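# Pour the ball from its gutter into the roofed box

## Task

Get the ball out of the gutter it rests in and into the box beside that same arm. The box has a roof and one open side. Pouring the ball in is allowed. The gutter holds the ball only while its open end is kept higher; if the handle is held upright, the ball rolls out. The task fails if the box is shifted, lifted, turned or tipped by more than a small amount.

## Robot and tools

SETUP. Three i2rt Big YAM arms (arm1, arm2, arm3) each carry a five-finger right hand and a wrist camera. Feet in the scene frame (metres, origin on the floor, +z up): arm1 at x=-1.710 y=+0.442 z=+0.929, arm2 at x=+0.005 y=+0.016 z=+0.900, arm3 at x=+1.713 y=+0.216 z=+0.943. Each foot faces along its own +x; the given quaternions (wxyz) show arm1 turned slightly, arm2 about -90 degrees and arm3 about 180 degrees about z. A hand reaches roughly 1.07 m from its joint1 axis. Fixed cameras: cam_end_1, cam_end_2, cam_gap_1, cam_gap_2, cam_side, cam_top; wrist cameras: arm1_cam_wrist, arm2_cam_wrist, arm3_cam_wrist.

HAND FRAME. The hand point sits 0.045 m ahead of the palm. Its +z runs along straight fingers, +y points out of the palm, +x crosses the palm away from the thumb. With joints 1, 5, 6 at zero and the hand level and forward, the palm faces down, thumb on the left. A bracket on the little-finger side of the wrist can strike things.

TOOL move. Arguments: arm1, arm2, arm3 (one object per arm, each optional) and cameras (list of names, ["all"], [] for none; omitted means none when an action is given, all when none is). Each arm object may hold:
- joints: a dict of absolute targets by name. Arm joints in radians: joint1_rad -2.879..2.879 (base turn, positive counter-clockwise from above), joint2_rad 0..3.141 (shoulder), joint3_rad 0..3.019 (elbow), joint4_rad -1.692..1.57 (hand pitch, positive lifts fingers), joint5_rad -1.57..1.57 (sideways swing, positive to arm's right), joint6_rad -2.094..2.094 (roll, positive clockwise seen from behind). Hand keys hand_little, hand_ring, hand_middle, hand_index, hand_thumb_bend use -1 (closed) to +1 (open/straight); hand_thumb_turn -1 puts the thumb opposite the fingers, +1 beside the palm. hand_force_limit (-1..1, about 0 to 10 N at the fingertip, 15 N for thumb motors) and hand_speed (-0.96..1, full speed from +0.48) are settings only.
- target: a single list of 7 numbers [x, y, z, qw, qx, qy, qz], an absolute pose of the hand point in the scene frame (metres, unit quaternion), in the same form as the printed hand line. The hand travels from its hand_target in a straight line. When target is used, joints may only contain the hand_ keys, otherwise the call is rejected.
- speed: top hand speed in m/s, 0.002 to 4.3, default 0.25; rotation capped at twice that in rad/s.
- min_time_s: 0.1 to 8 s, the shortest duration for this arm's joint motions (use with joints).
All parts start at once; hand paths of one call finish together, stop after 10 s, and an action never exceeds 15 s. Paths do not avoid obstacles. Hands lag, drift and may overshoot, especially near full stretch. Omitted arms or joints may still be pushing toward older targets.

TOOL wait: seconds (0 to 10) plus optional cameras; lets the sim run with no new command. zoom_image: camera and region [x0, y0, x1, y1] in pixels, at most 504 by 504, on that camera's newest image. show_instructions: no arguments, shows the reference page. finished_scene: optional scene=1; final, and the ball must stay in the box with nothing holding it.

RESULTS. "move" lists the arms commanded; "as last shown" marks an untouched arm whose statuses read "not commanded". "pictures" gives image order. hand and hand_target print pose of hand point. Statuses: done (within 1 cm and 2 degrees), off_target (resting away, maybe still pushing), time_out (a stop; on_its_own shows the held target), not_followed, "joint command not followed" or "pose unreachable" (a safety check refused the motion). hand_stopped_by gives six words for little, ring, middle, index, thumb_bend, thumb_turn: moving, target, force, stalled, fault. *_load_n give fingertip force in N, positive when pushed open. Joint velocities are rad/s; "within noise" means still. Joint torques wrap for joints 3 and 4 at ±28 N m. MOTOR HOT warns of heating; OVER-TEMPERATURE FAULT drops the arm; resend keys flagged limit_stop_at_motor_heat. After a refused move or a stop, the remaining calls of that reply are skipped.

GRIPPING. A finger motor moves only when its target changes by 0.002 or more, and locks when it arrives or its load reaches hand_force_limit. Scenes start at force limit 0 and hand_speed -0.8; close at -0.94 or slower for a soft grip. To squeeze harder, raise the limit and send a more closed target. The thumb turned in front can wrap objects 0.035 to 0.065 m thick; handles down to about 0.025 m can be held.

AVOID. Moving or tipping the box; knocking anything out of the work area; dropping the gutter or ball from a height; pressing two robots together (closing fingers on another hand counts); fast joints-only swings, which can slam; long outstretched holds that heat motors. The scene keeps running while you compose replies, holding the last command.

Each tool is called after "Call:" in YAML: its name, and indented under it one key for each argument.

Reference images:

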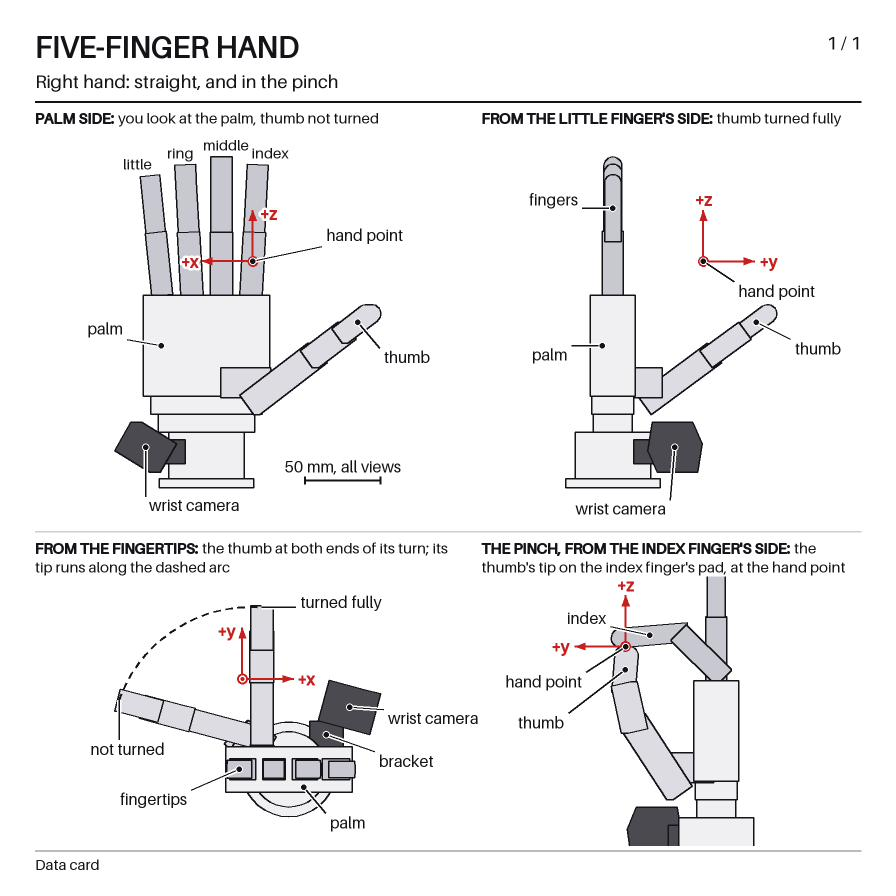

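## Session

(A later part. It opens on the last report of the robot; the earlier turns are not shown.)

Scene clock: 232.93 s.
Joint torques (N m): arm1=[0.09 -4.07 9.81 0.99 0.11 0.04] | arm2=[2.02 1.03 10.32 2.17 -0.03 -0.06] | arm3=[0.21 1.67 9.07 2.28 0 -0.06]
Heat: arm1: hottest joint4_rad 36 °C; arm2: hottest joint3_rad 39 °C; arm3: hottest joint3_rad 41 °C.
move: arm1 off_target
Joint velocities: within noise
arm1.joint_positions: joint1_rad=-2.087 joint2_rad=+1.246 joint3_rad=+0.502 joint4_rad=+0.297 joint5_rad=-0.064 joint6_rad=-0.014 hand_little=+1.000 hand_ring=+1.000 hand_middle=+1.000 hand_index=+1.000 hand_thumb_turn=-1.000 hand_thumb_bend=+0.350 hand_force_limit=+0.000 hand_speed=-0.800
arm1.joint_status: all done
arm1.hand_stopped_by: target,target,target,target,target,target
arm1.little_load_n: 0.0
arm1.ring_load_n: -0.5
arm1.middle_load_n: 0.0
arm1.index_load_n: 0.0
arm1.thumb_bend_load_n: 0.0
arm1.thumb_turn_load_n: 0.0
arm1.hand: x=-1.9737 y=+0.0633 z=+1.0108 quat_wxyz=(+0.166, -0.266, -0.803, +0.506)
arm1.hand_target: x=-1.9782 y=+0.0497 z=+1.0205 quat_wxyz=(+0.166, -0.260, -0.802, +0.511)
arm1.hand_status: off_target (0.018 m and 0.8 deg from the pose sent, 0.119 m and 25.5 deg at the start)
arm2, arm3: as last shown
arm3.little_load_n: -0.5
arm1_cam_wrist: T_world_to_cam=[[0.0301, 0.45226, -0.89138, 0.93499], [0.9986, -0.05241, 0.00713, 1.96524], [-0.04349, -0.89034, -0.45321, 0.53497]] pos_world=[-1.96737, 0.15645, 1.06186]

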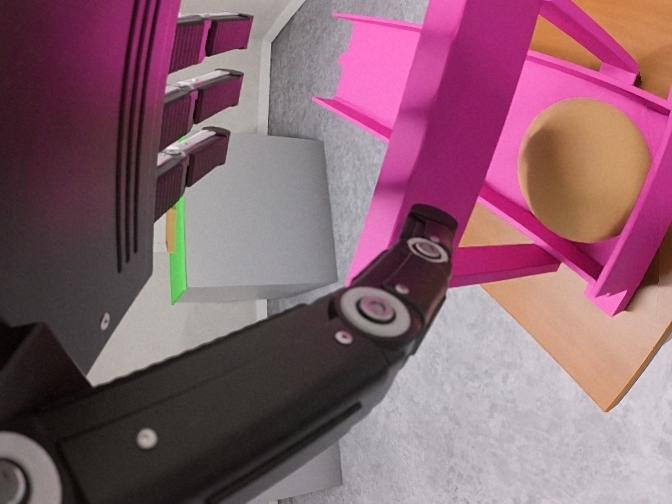

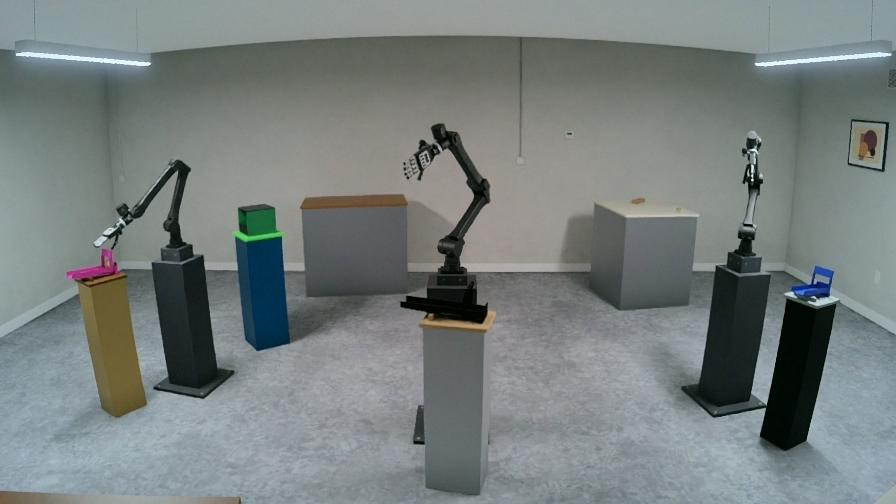

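Call:
move:
  arm1: {"target": [-1.9884, 0.0535, 1.0132, -0.1729, 0.2253, 0.7606, -0.5837], "speed": 0.2, "joints": {"hand_thumb_bend": 1.0}}
  cameras: ["arm1_cam_wrist", "cam_side", "cam_end_1"]

Call:
zoom_image:
  camera: "cam_side"
  region: [60, 200, 150, 290]

Call:
zoom_image:
  camera: "arm1_cam_wrist"
  region: [272, 0, 672, 400]

Scene clock: 282.37 s.
Joint torques (N m): arm1=[-2.61 -4.48 5.29 2.33 -0.19 -0.08] | arm2=[1.61 1.61 10.26 2.33 -0.05 -0.11] | arm3=[0.32 1.61 9.06 2.28 0 -0.06]
Heat: arm1: hottest joint3_rad 37 °C; arm2: hottest joint3_rad 39 °C; arm3: hottest joint3_rad 41 °C.
move: arm1 off_target
Joint velocities: within noise
arm1.joint_positions: joint1_rad=-2.127 joint2_rad=+1.336 joint3_rad=+0.448 joint4_rad=+0.633 joint5_rad=-0.171 joint6_rad=-0.023 hand_little=+1.000 hand_ring=+1.000 hand_middle=+1.000 hand_index=+1.000 hand_thumb_turn=-1.000 hand_thumb_bend=+1.000 hand_force_limit=+0.000 hand_speed=-0.800
arm1.joint_status: all done
arm1.hand_stopped_by: target,target,target,target,target,target
arm1.little_load_n: 0.0
arm1.ring_load_n: 0.0
arm1.middle_load_n: 0.0
arm1.index_load_n: 0.0
arm1.thumb_bend_load_n: 0.5
arm1.thumb_turn_load_n: 0.0
arm1.hand: x=-1.9858 y=+0.0479 z=+1.0220 quat_wxyz=(+0.169, -0.225, -0.758, +0.589)
arm1.hand_target: x=-1.9882 y=+0.0536 z=+1.0133 quat_wxyz=(+0.173, -0.225, -0.761, +0.584)
arm1.hand_status: off_target (0.011 m and 0.8 deg from the pose sent, 0.018 m and 11.2 deg at the start)
arm2, arm3: as last shown
arm3.little_load_n: 0.0
pictures: arm1_cam_wrist, cam_end_1, cam_side
arm1_cam_wrist: T_world_to_cam=[[-0.0924, 0.29859, -0.9499, 0.77617], [0.99548, 0.0066, -0.09476, 2.07157], [-0.02203, -0.95436, -0.29785, 0.41275]] pos_world=[-1.9814, 0.14849, 1.05651]

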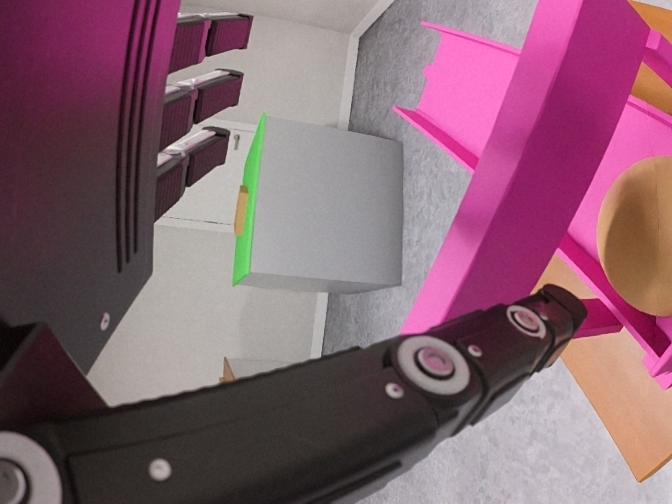

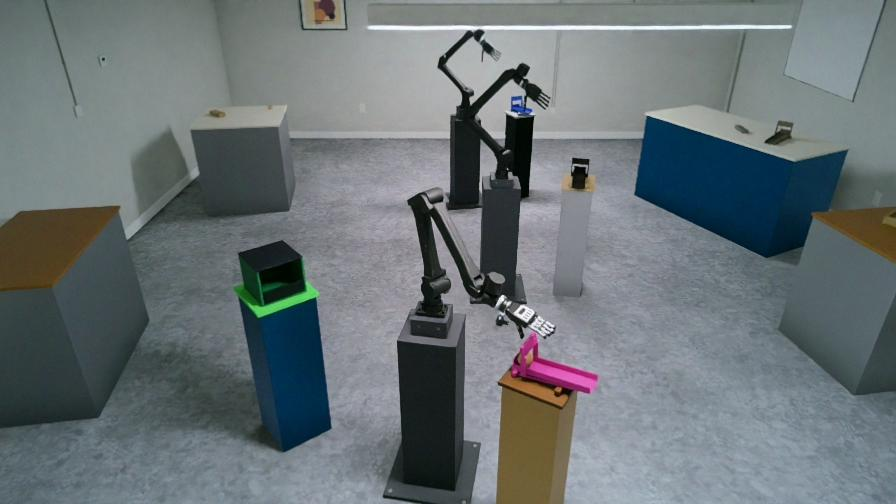

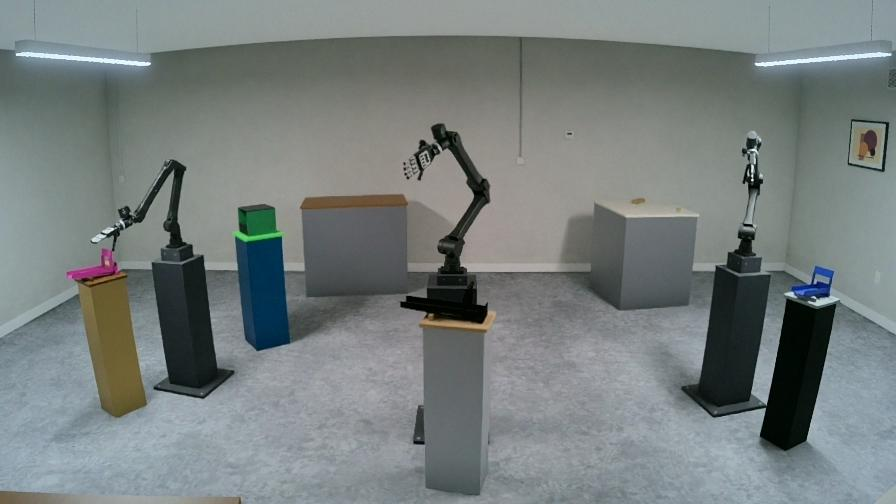

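Scaled by 5.600 from the camera's image (finer frame: 1280x720).

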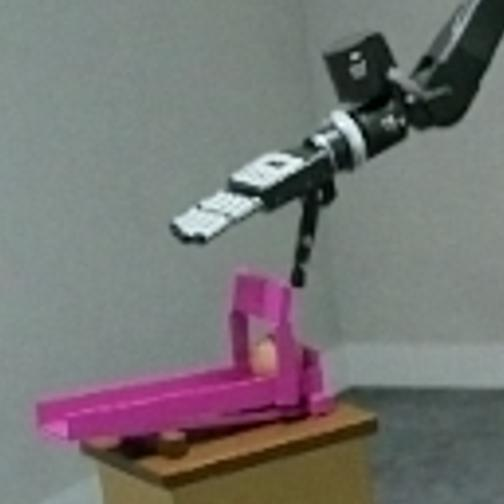

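Scaled by 1.260 from the camera's image (finer frame: 960x720).

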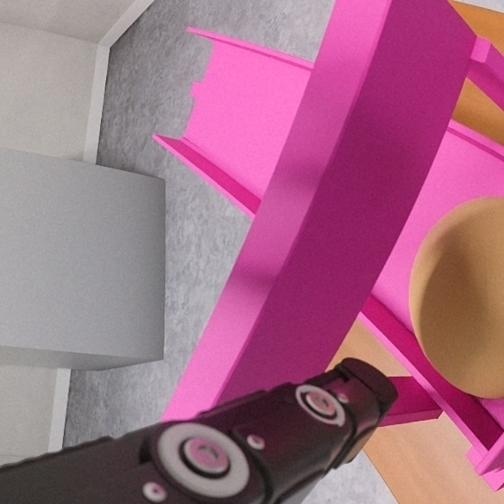

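Call:
move:
  arm1: {"target": [-1.9883, 0.0445, 0.980, -0.1729, 0.2253, 0.7606, -0.5837], "speed": 0.1, "joints": {"hand_thumb_turn": -0.6}}
  cameras: ["arm1_cam_wrist", "cam_side", "cam_end_1"]

Call:
zoom_image:
  camera: "cam_side"
  region: [60, 200, 150, 290]

Call:
zoom_image:
  camera: "arm1_cam_wrist"
  region: [272, 0, 672, 400]

Call:
zoom_image:
  camera: "cam_end_1"
  region: [480, 280, 600, 400]

Scene clock: 318.30 s.
Joint torques (N m): arm1=[-0.26 -5.66 4.67 2.35 0.1 -0.02] | arm2=[1.49 1.49 10.37 2.28 -0.05 -0.1] | arm3=[0.32 1.73 9.07 2.28 -0.01 -0.06]
Heat: arm1: hottest joint3_rad 36 °C; arm2: hottest joint3_rad 39 °C; arm3: hottest joint3_rad 41 °C.
move: arm1 done
Joint velocities: within noise
arm1.joint_positions: joint1_rad=-2.127 joint2_rad=+1.478 joint3_rad=+0.438 joint4_rad=+0.785 joint5_rad=-0.158 joint6_rad=-0.023 hand_little=+1.000 hand_ring=+1.000 hand_middle=+1.000 hand_index=+1.000 hand_thumb_turn=-0.600 hand_thumb_bend=+1.000 hand_force_limit=+0.000 hand_speed=-0.800
arm1.joint_status: all done
arm1.hand_stopped_by: target,target,target,target,target,target
arm1.little_load_n: 0.0
arm1.ring_load_n: -0.5
arm1.middle_load_n: 0.0
arm1.index_load_n: -0.5
arm1.thumb_bend_load_n: 0.0
arm1.thumb_turn_load_n: 0.0
arm1.hand: x=-1.9930 y=+0.0443 z=+0.9878 quat_wxyz=(+0.174, -0.229, -0.757, +0.587)
arm1.hand_target: x=-1.9883 y=+0.0447 z=+0.9801 quat_wxyz=(+0.173, -0.225, -0.761, +0.584)
arm1.hand_status: done (0.009 m and 0.7 deg from the pose sent, 0.042 m and 0.8 deg at the start)
arm2, arm3: as last shown
arm3.little_load_n: -0.5
arm3.middle_load_n: -0.5
pictures: arm1_cam_wrist, cam_end_1, cam_side
arm1_cam_wrist: T_world_to_cam=[[-0.09053, 0.3024, -0.94887, 0.74665], [0.99528, -0.00603, -0.09688, 2.07783], [-0.03502, -0.95316, -0.30043, 0.37552]] pos_world=[-1.98727, 0.14468, 1.0226]

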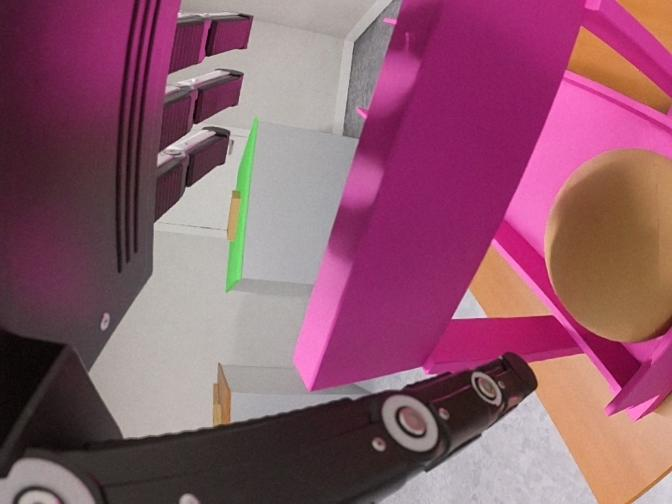

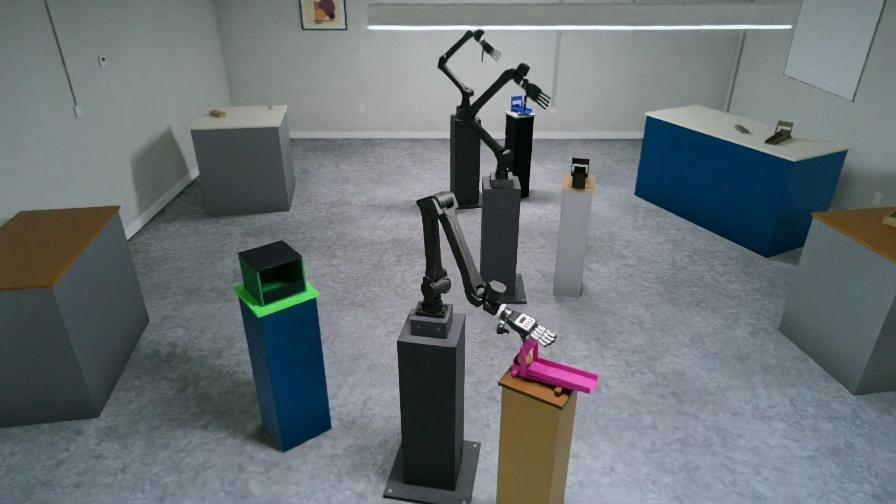

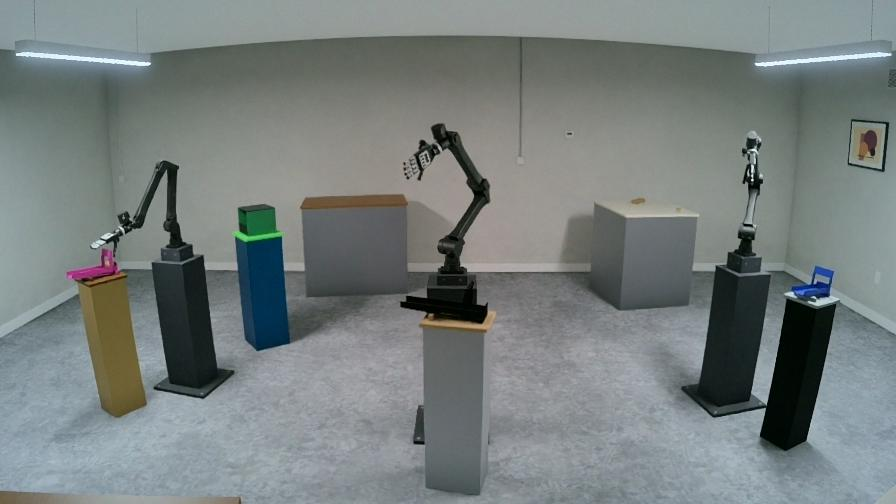

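Scaled by 5.600 from the camera's image (finer frame: 1280x720).

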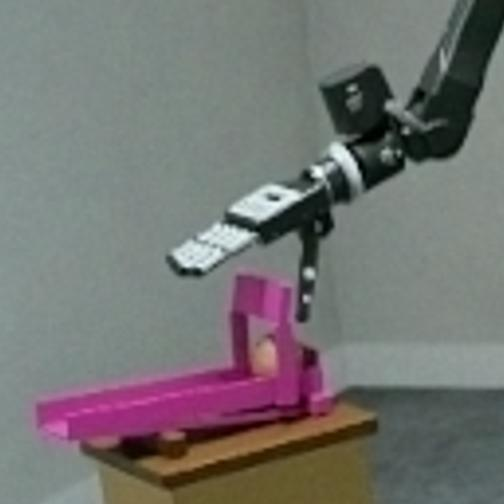

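Scaled by 1.260 from the camera's image (finer frame: 960x720).

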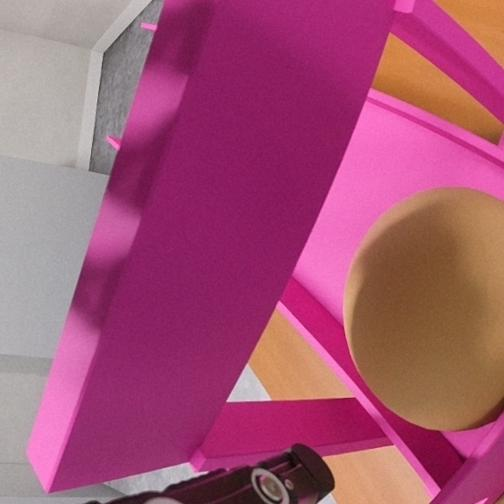

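Scaled by 4.200 from the camera's image (finer frame: 1280x720).

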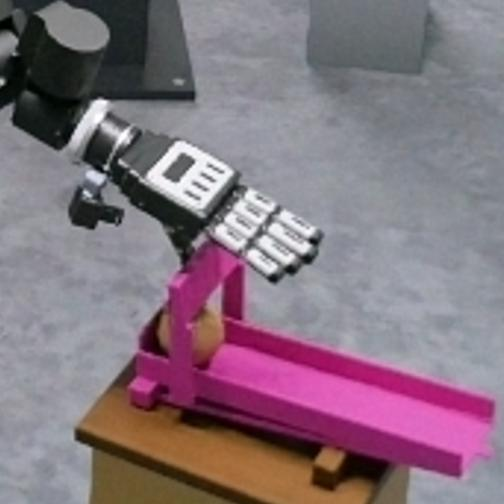

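Call:
move:
  arm1: {"target": [-1.9885, 0.0445, 0.950, -0.1729, 0.2253, 0.7606, -0.5837], "speed": 0.06, "joints": {"hand_thumb_bend": 0.62}}
  cameras: ["arm1_cam_wrist", "cam_side", "cam_end_1"]

Call:
zoom_image:
  camera: "arm1_cam_wrist"
  region: [200, 50, 650, 500]

Call:
zoom_image:
  camera: "cam_end_1"
  region: [480, 280, 600, 400]

Call:
zoom_image:
  camera: "cam_side"
  region: [60, 200, 150, 290]

Scene clock: 335.77 s.
Joint torques (N m): arm1=[-0.26 -6.18 3.71 2.35 0.12 -0.02] | arm2=[1.49 1.26 10.26 2.29 -0.02 -0.09] | arm3=[0.26 1.67 9.09 2.29 -0.01 -0.07]
Heat: arm1: hottest joint4_rad 37 °C; arm2: hottest joint3_rad 39 °C; arm3: hottest joint3_rad 41 °C.
move: arm1 done
Joint velocities: within noise
arm1.joint_positions: joint1_rad=-2.127 joint2_rad=+1.602 joint3_rad=+0.426 joint4_rad=+0.922 joint5_rad=-0.157 joint6_rad=-0.023 hand_little=+1.000 hand_ring=+1.000 hand_middle=+1.000 hand_index=+1.000 hand_thumb_turn=-0.600 hand_thumb_bend=+0.620 hand_force_limit=+0.000 hand_speed=-0.800
arm1.joint_status: all done
arm1.hand_stopped_by: target,target,target,target,target,target
arm1.little_load_n: 0.0
arm1.ring_load_n: 0.0
arm1.middle_load_n: 0.0
arm1.index_load_n: 0.0
arm1.thumb_bend_load_n: 0.0
arm1.thumb_turn_load_n: 0.0
arm1.hand: x=-1.9940 y=+0.0438 z=+0.9581 quat_wxyz=(+0.174, -0.229, -0.756, +0.587)
arm1.hand_target: x=-1.9885 y=+0.0446 z=+0.9503 quat_wxyz=(+0.173, -0.225, -0.761, +0.584)
arm1.hand_status: done (0.010 m and 0.8 deg from the pose sent, 0.038 m and 0.7 deg at the start)
arm2.joint_positions: joint1_rad=-0.603 joint2_rad=+0.627 joint3_rad=+1.417 joint4_rad=-1.226 joint5_rad=+0.146 joint6_rad=-1.569 hand_little=+1.000 hand_ring=+1.000 hand_middle=+1.000 hand_index=+1.000 hand_thumb_turn=+1.000 hand_thumb_bend=+1.000 hand_force_limit=+0.000 hand_speed=-0.800
arm2.joint_status: not commanded
arm2.hand_stopped_by: target,target,target,target,target,target
arm2.little_load_n: 0.5
arm2.ring_load_n: 0.0
arm2.middle_load_n: 0.0
arm2.index_load_n: 0.0
arm2.thumb_bend_load_n: 0.0
arm2.thumb_turn_load_n: 0.0
arm2.hand: x=-0.2034 y=-0.1324 z=+1.4443 quat_wxyz=(+0.507, +0.352, -0.763, +0.192)
arm2.hand_target: x=-0.2022 y=-0.1306 z=+1.4562 quat_wxyz=(+0.517, +0.348, -0.757, +0.198)
arm2.hand_status: not commanded
arm3.joint_positions: joint1_rad=+0.812 joint2_rad=+0.649 joint3_rad=+1.379 joint4_rad=-1.341 joint5_rad=-0.058 joint6_rad=-1.526 hand_little=+1.000 hand_ring=+1.000 hand_middle=+1.000 hand_index=+1.000 hand_thumb_turn=+1.000 hand_thumb_bend=+1.000 hand_force_limit=+0.000 hand_speed=-0.800
arm3.joint_status: not commanded
arm3.hand_stopped_by: target,target,target,target,target,target
arm3.little_load_n: 0.0
arm3.ring_load_n: 0.0
arm3.middle_load_n: 0.0
arm3.index_load_n: 0.0
arm3.thumb_bend_load_n: 0.0
arm3.thumb_turn_load_n: 0.0
arm3.hand: x=+1.5332 y=+0.0333 z=+1.4262 quat_wxyz=(+0.386, +0.415, -0.785, +0.250)
arm3.hand_target: x=+1.5334 y=+0.0335 z=+1.4376 quat_wxyz=(+0.396, +0.412, -0.779, +0.256)
arm3.hand_status: not commanded
pictures: arm1_cam_wrist, cam_end_1, cam_side
arm1_cam_wrist: T_world_to_cam=[[-0.09149, 0.30137, -0.94911, 0.7168], [0.99517, -0.00643, -0.09797, 2.07675], [-0.03562, -0.95349, -0.29933, 0.36389]] pos_world=[-1.98818, 0.14428, 0.9927]

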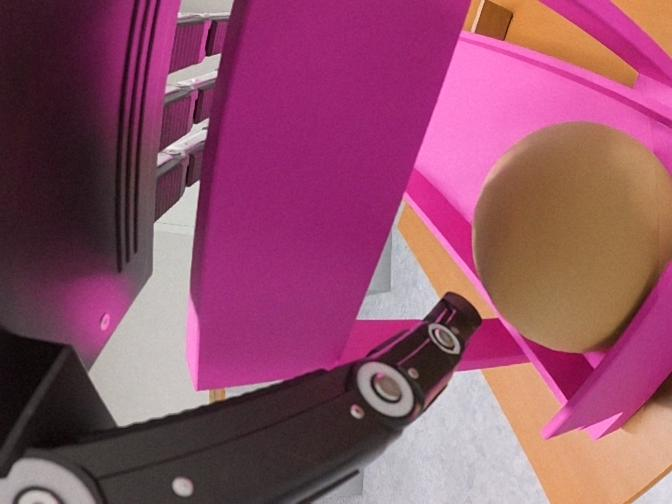

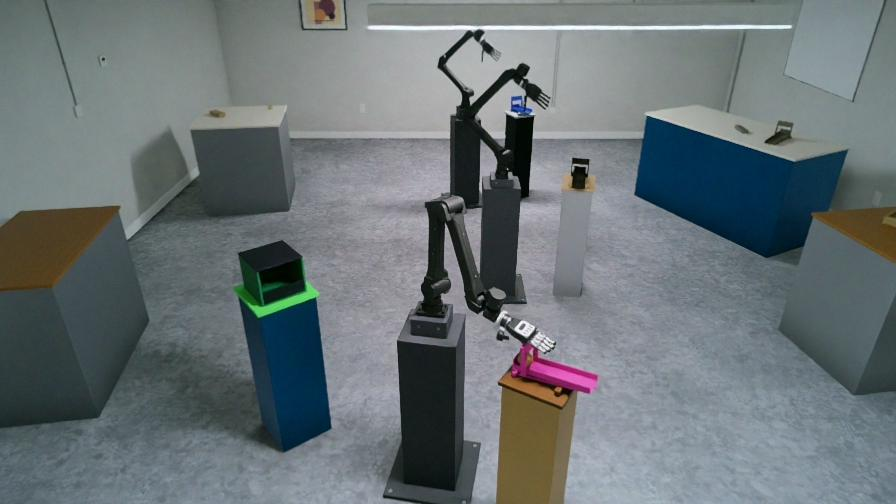

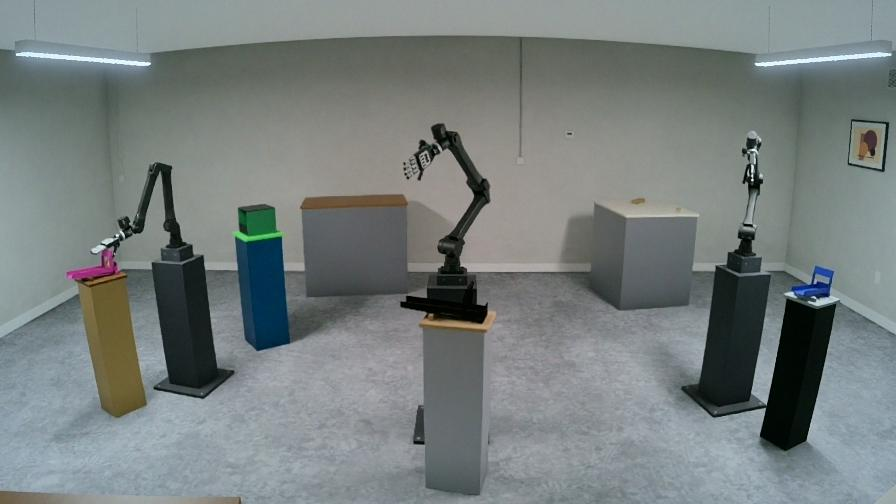

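Scaled by 1.120 from the camera's image (finer frame: 960x720).

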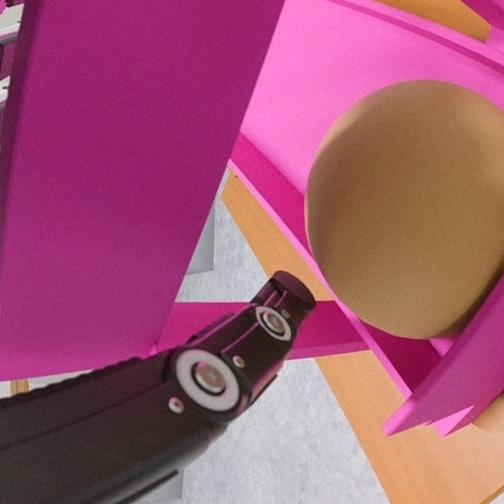

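Scaled by 4.200 from the camera's image (finer frame: 1280x720).

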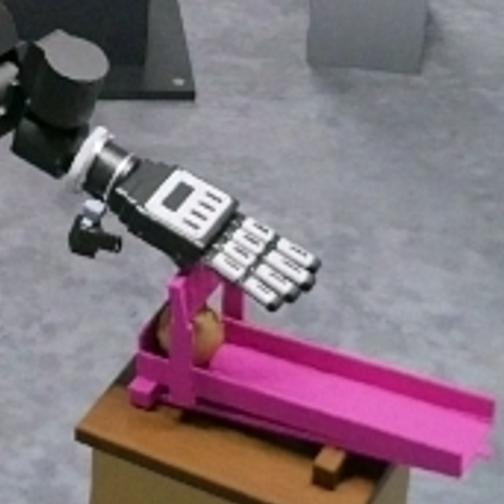

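Scaled by 5.600 from the camera's image (finer frame: 1280x720).

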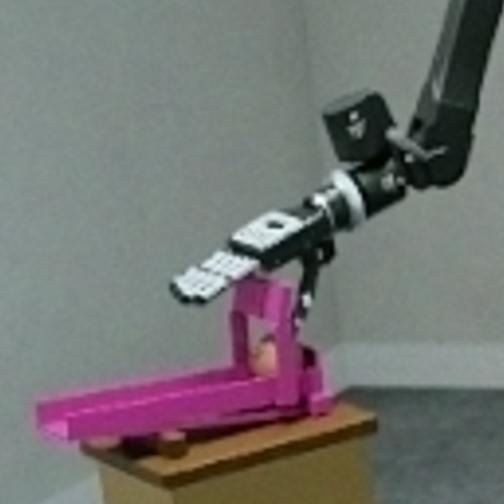

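Call:
move:
  arm1: {"target": [-1.9893, 0.0430, 0.940, -0.1729, 0.2253, 0.7606, -0.5837], "speed": 0.05}
  cameras: ["arm1_cam_wrist"]

Call:
move:
  arm1: {"joints": {"hand_index": -0.3, "hand_middle": -0.3, "hand_ring": -0.3, "hand_speed": -0.9, "hand_force_limit": -0.4}}
  cameras: ["arm1_cam_wrist", "cam_end_1", "cam_side"]

Call:
zoom_image:
  camera: "cam_end_1"
  region: [480, 280, 600, 400]

Scene clock: 342.73 s.
Joint torques (N m): arm1=[-1.08 -6.24 3.64 2.17 0.13 -0.01] | arm2=[1.61 1.14 10.32 2.25 -0.03 -0.09] | arm3=[0.32 1.67 9.07 2.28 -0.01 -0.06]
Heat: arm1: hottest joint4_rad 37 °C; arm2: hottest joint3_rad 39 °C; arm3: hottest joint3_rad 41 °C.
move: arm1 done
Joint velocities: within noise
arm1.joint_positions: joint1_rad=-2.127 joint2_rad=+1.647 joint3_rad=+0.426 joint4_rad=+0.965 joint5_rad=-0.156 joint6_rad=-0.023 hand_little=+1.000 hand_ring=+1.000 hand_middle=+1.000 hand_index=+1.000 hand_thumb_turn=-0.600 hand_thumb_bend=+0.620 hand_force_limit=+0.000 hand_speed=-0.800
arm1.joint_status: not commanded
arm1.hand_stopped_by: target,target,target,target,target,target
arm1.little_load_n: 0.0
arm1.ring_load_n: 0.0
arm1.middle_load_n: 0.0
arm1.index_load_n: 0.0
arm1.thumb_bend_load_n: 0.0
arm1.thumb_turn_load_n: 0.0
arm1.hand: x=-1.9948 y=+0.0436 z=+0.9474 quat_wxyz=(+0.175, -0.230, -0.757, +0.586)
arm1.hand_target: x=-1.9893 y=+0.0431 z=+0.9401 quat_wxyz=(+0.173, -0.225, -0.761, +0.584)
arm1.hand_status: done (0.009 m and 0.8 deg from the pose sent, 0.019 m and 0.8 deg at the start)
arm2, arm3: as last shown
arm2.little_load_n: 0.0
arm2.ring_load_n: -0.5
arm2.middle_load_n: -0.5
arm3.ring_load_n: -0.5
arm3.index_load_n: -0.5
arm1_cam_wrist: T_world_to_cam=[[-0.09009, 0.3031, -0.94869, 0.70898], [0.99525, -0.00782, -0.09701, 2.07585], [-0.03682, -0.95293, -0.30095, 0.35956]] pos_world=[-1.98888, 0.14398, 0.98219]

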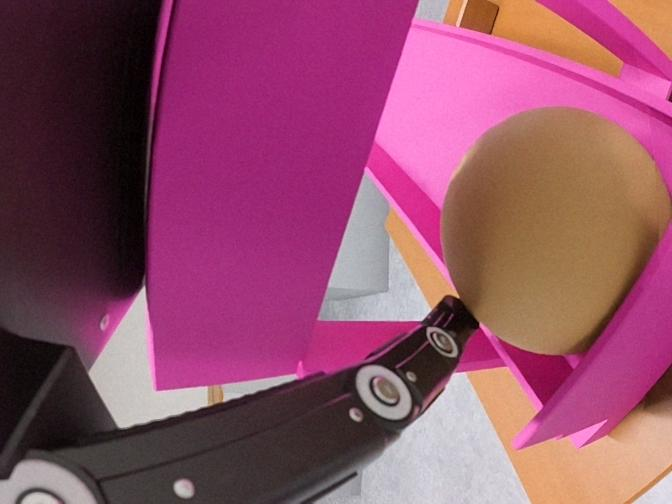

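Scene clock: 347.87 s.
Joint torques (N m): arm1=[-0.62 -6.01 3.51 2.32 0.12 -0.01] | arm2=[1.96 1.61 10.44 2.24 -0.02 -0.1] | arm3=[0.32 1.73 9.07 2.26 -0.01 -0.06]
Heat: arm1: hottest joint4_rad 37 °C; arm2: hottest joint3_rad 39 °C; arm3: hottest joint3_rad 41 °C.
move: arm1 done
Joint velocities: within noise
arm1.joint_positions: joint1_rad=-2.127 joint2_rad=+1.647 joint3_rad=+0.426 joint4_rad=+0.966 joint5_rad=-0.156 joint6_rad=-0.023 hand_little=+1.000 hand_ring=-0.300 hand_middle=-0.300 hand_index=-0.300 hand_thumb_turn=-0.600 hand_thumb_bend=+0.620 hand_force_limit=-0.400 hand_speed=-0.900
arm1.joint_status: all done
arm1.hand_stopped_by: target,target,target,target,target,target
arm1.little_load_n: 0.0
arm1.ring_load_n: 0.0
arm1.middle_load_n: 0.0
arm1.index_load_n: 0.0
arm1.thumb_bend_load_n: 0.0
arm1.thumb_turn_load_n: 0.0
arm1.hand: x=-1.9949 y=+0.0435 z=+0.9475 quat_wxyz=(+0.175, -0.230, -0.757, +0.587)
arm1.hand_target: x=-1.9893 y=+0.0431 z=+0.9402 quat_wxyz=(+0.173, -0.225, -0.761, +0.584)
arm1.hand_status: not commanded
arm2, arm3: as last shown
arm2.ring_load_n: 0.0
arm2.middle_load_n: 0.0
arm3.ring_load_n: 0.0
arm3.index_load_n: 0.0
arm1_cam_wrist: T_world_to_cam=[[-0.09035, 0.3028, -0.94876, 0.70867], [0.99523, -0.00777, -0.09726, 2.07605], [-0.03682, -0.95302, -0.30065, 0.3593]] pos_world=[-1.98888, 0.14398, 0.9823]

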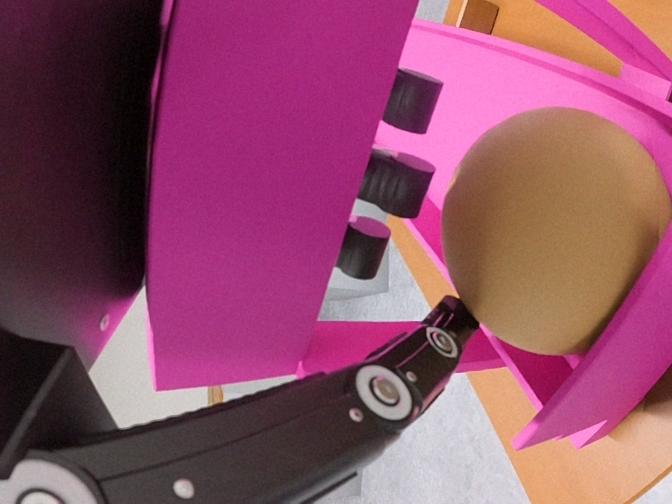

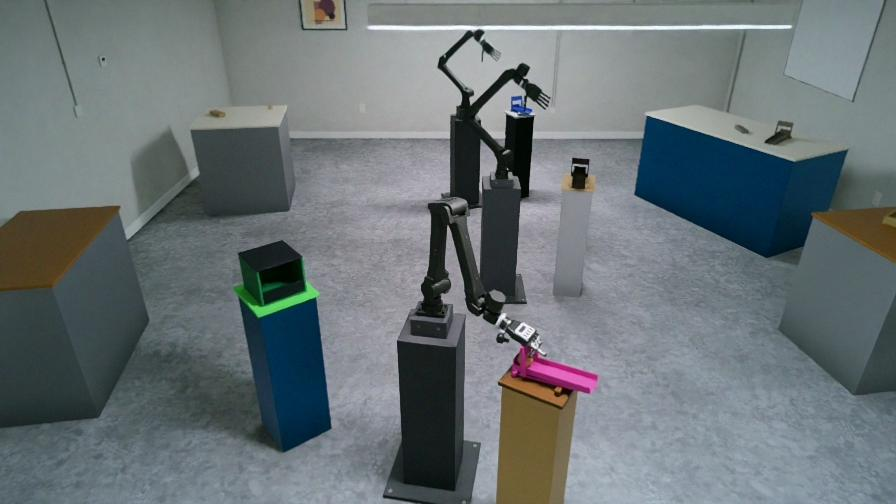

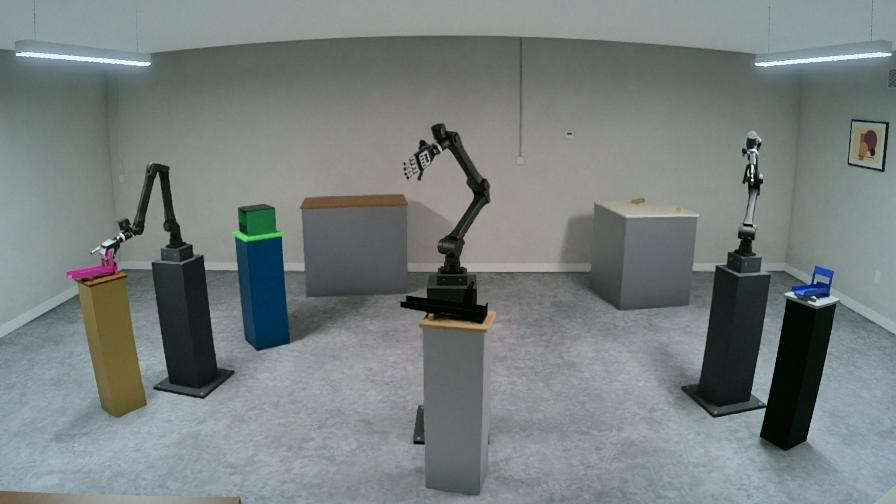

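Scaled by 4.200 from the camera's image (finer frame: 1280x720).

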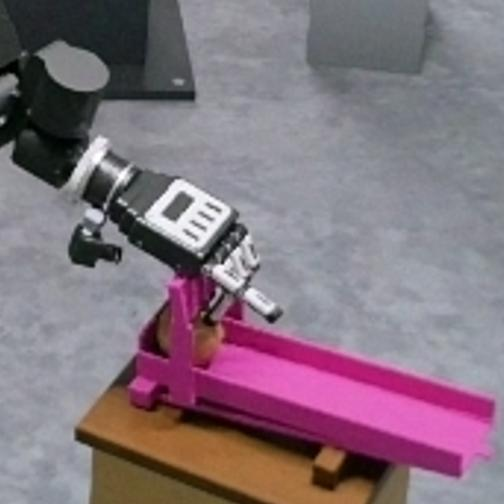

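Call:
move:
  arm1: {"joints": {"hand_index": -1.0, "hand_middle": -1.0, "hand_ring": -1.0, "hand_speed": -0.9, "hand_force_limit": -0.3}}
  cameras: ["arm1_cam_wrist", "cam_end_1", "cam_side"]

Call:
zoom_image:
  camera: "cam_side"
  region: [60, 200, 150, 290]

Call:
zoom_image:
  camera: "cam_end_1"
  region: [480, 280, 600, 400]

Scene clock: 352.30 s.
Joint torques (N m): arm1=[-0.15 -6.95 3.47 2.25 0.11 0.01] | arm2=[1.38 1.14 10.28 2.24 -0.03 -0.05] | arm3=[0.26 1.67 9.07 2.28 -0.01 -0.06]
Heat: arm1: hottest joint4_rad 37 °C; arm2: hottest joint3_rad 39 °C; arm3: hottest joint3_rad 41 °C.
move: arm1 off_target
Joint velocities: within noise
arm1.joint_positions: joint1_rad=-2.127 joint2_rad=+1.655 joint3_rad=+0.426 joint4_rad=+0.966 joint5_rad=-0.155 joint6_rad=-0.023 hand_little=+1.000 hand_ring=-0.652 hand_middle=-0.660 hand_index=-0.652 hand_thumb_turn=-0.600 hand_thumb_bend=+0.620 hand_force_limit=-0.300 hand_speed=-0.900
arm1.joint_status: hand_ring off_target (ended at -0.652, target -1.000); hand_middle off_target (ended at -0.660, target -1.000); hand_index off_target (ended at -0.652, target -1.000); the others done
arm1.hand_stopped_by: target,force,force,force,target,target
arm1.little_load_n: 0.0
arm1.ring_load_n: 3.0
arm1.middle_load_n: 4.5
arm1.index_load_n: 3.0
arm1.thumb_bend_load_n: 0.0
arm1.thumb_turn_load_n: 0.0
arm1.hand: x=-1.9944 y=+0.0443 z=+0.9436 quat_wxyz=(+0.174, -0.231, -0.759, +0.584)
arm1.hand_target: x=-1.9894 y=+0.0432 z=+0.9401 quat_wxyz=(+0.173, -0.225, -0.761, +0.584)
arm1.hand_status: not commanded
arm2, arm3: as last shown
arm3.middle_load_n: -0.5
arm1_cam_wrist: T_world_to_cam=[[-0.08486, 0.30887, -0.94731, 0.7141], [0.99574, -0.00808, -0.09183, 2.07109], [-0.03602, -0.95107, -0.30687, 0.36624]] pos_world=[-1.98848, 0.14449, 0.97906]

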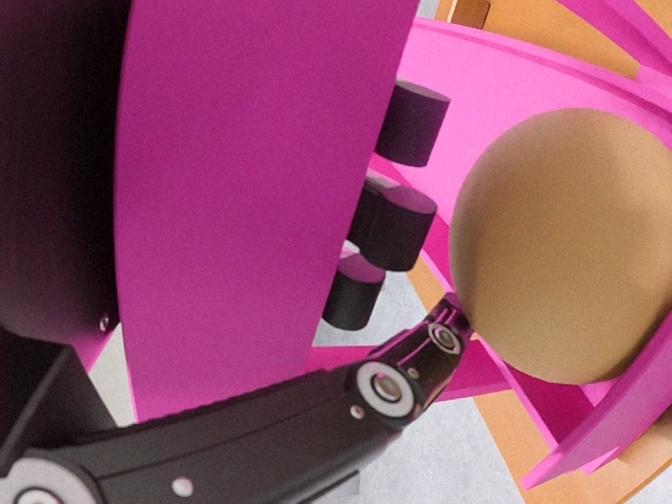

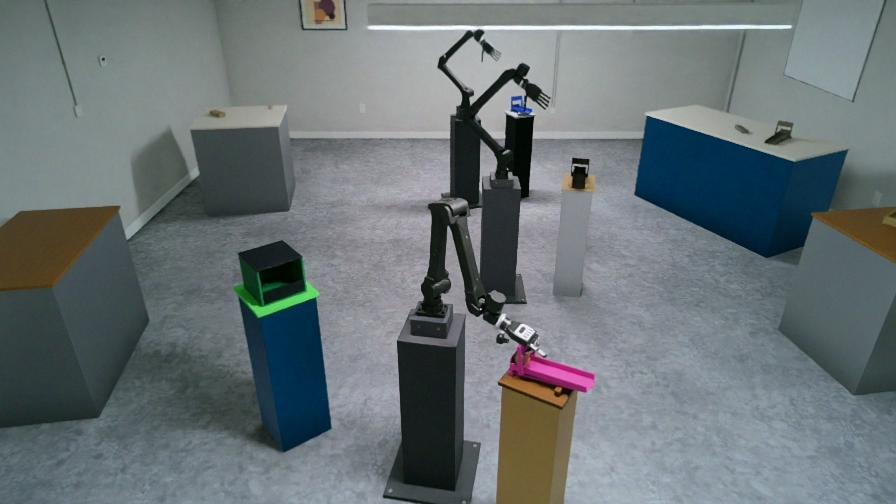

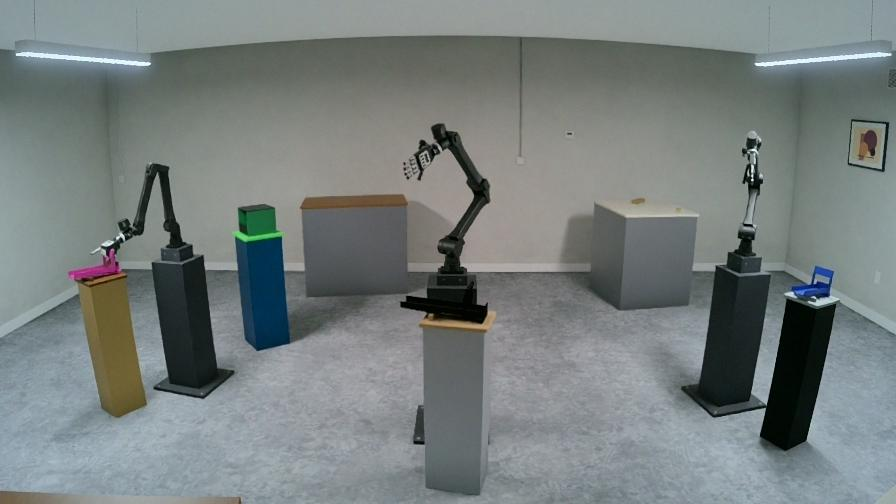

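Scaled by 5.600 from the camera's image (finer frame: 1280x720).

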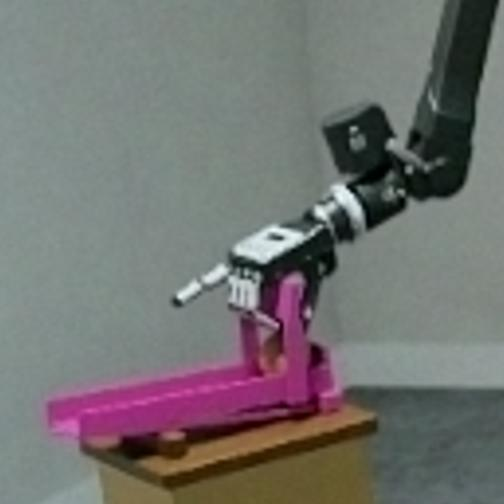

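Scaled by 4.200 from the camera's image (finer frame: 1280x720).

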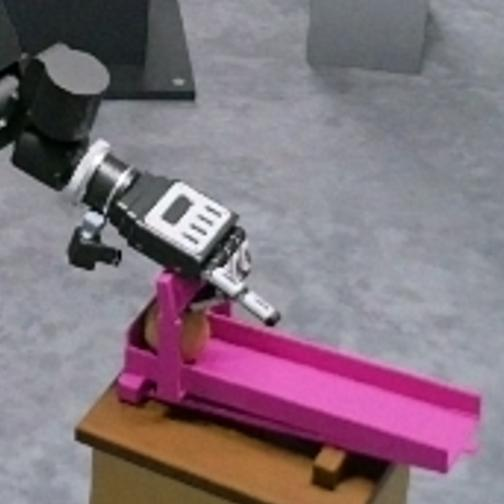

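Call:
move:
  arm1: {"joints": {"hand_thumb_bend": -0.6, "hand_speed": -0.85, "hand_force_limit": -0.4}}
  cameras: ["arm1_cam_wrist"]

Call:
zoom_image:
  camera: "arm1_cam_wrist"
  region: [200, 50, 650, 500]

Scene clock: 360.87 s.
Joint torques (N m): arm1=[-0.21 -6.89 3.52 2.25 0.08 -0.03] | arm2=[1.38 0.91 10.37 2.18 -0.04 -0.09] | arm3=[0.32 1.67 9.07 2.26 -0.01 -0.06]
Heat: arm1: hottest joint4_rad 36 °C; arm2: hottest joint3_rad 39 °C; arm3: hottest joint3_rad 41 °C.
move: arm1 off_target
Joint velocities: within noise
arm1.joint_positions: joint1_rad=-2.127 joint2_rad=+1.655 joint3_rad=+0.426 joint4_rad=+0.966 joint5_rad=-0.155 joint6_rad=-0.023 hand_little=+1.000 hand_ring=-0.652 hand_middle=-0.660 hand_index=-0.652 hand_thumb_turn=-0.600 hand_thumb_bend=+0.360 hand_force_limit=-0.400 hand_speed=-0.850
arm1.joint_status: hand_thumb_bend off_target (ended at +0.360, target -0.600); the others done
arm1.hand_stopped_by: target,force,force,force,force,target
arm1.little_load_n: 0.0
arm1.ring_load_n: 3.0
arm1.middle_load_n: 4.5
arm1.index_load_n: 3.0
arm1.thumb_bend_load_n: 4.5
arm1.thumb_turn_load_n: 0.0
arm1.hand: x=-1.9944 y=+0.0443 z=+0.9436 quat_wxyz=(+0.174, -0.231, -0.759, +0.584)
arm1.hand_target: x=-1.9894 y=+0.0432 z=+0.9401 quat_wxyz=(+0.173, -0.225, -0.761, +0.584)
arm1.hand_status: not commanded
arm2, arm3: as last shown
arm3.middle_load_n: 0.0
arm1_cam_wrist: T_world_to_cam=[[-0.08486, 0.30887, -0.94731, 0.7141], [0.99574, -0.00808, -0.09183, 2.07109], [-0.03602, -0.95107, -0.30687, 0.36624]] pos_world=[-1.98848, 0.14449, 0.97906]

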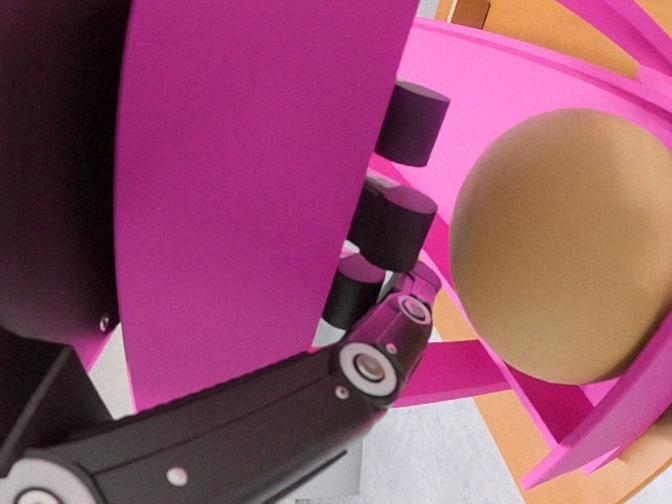

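Scaled by 1.120 from the camera's image (finer frame: 960x720).

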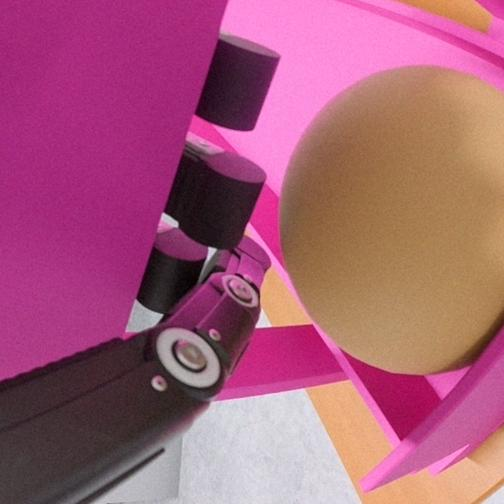

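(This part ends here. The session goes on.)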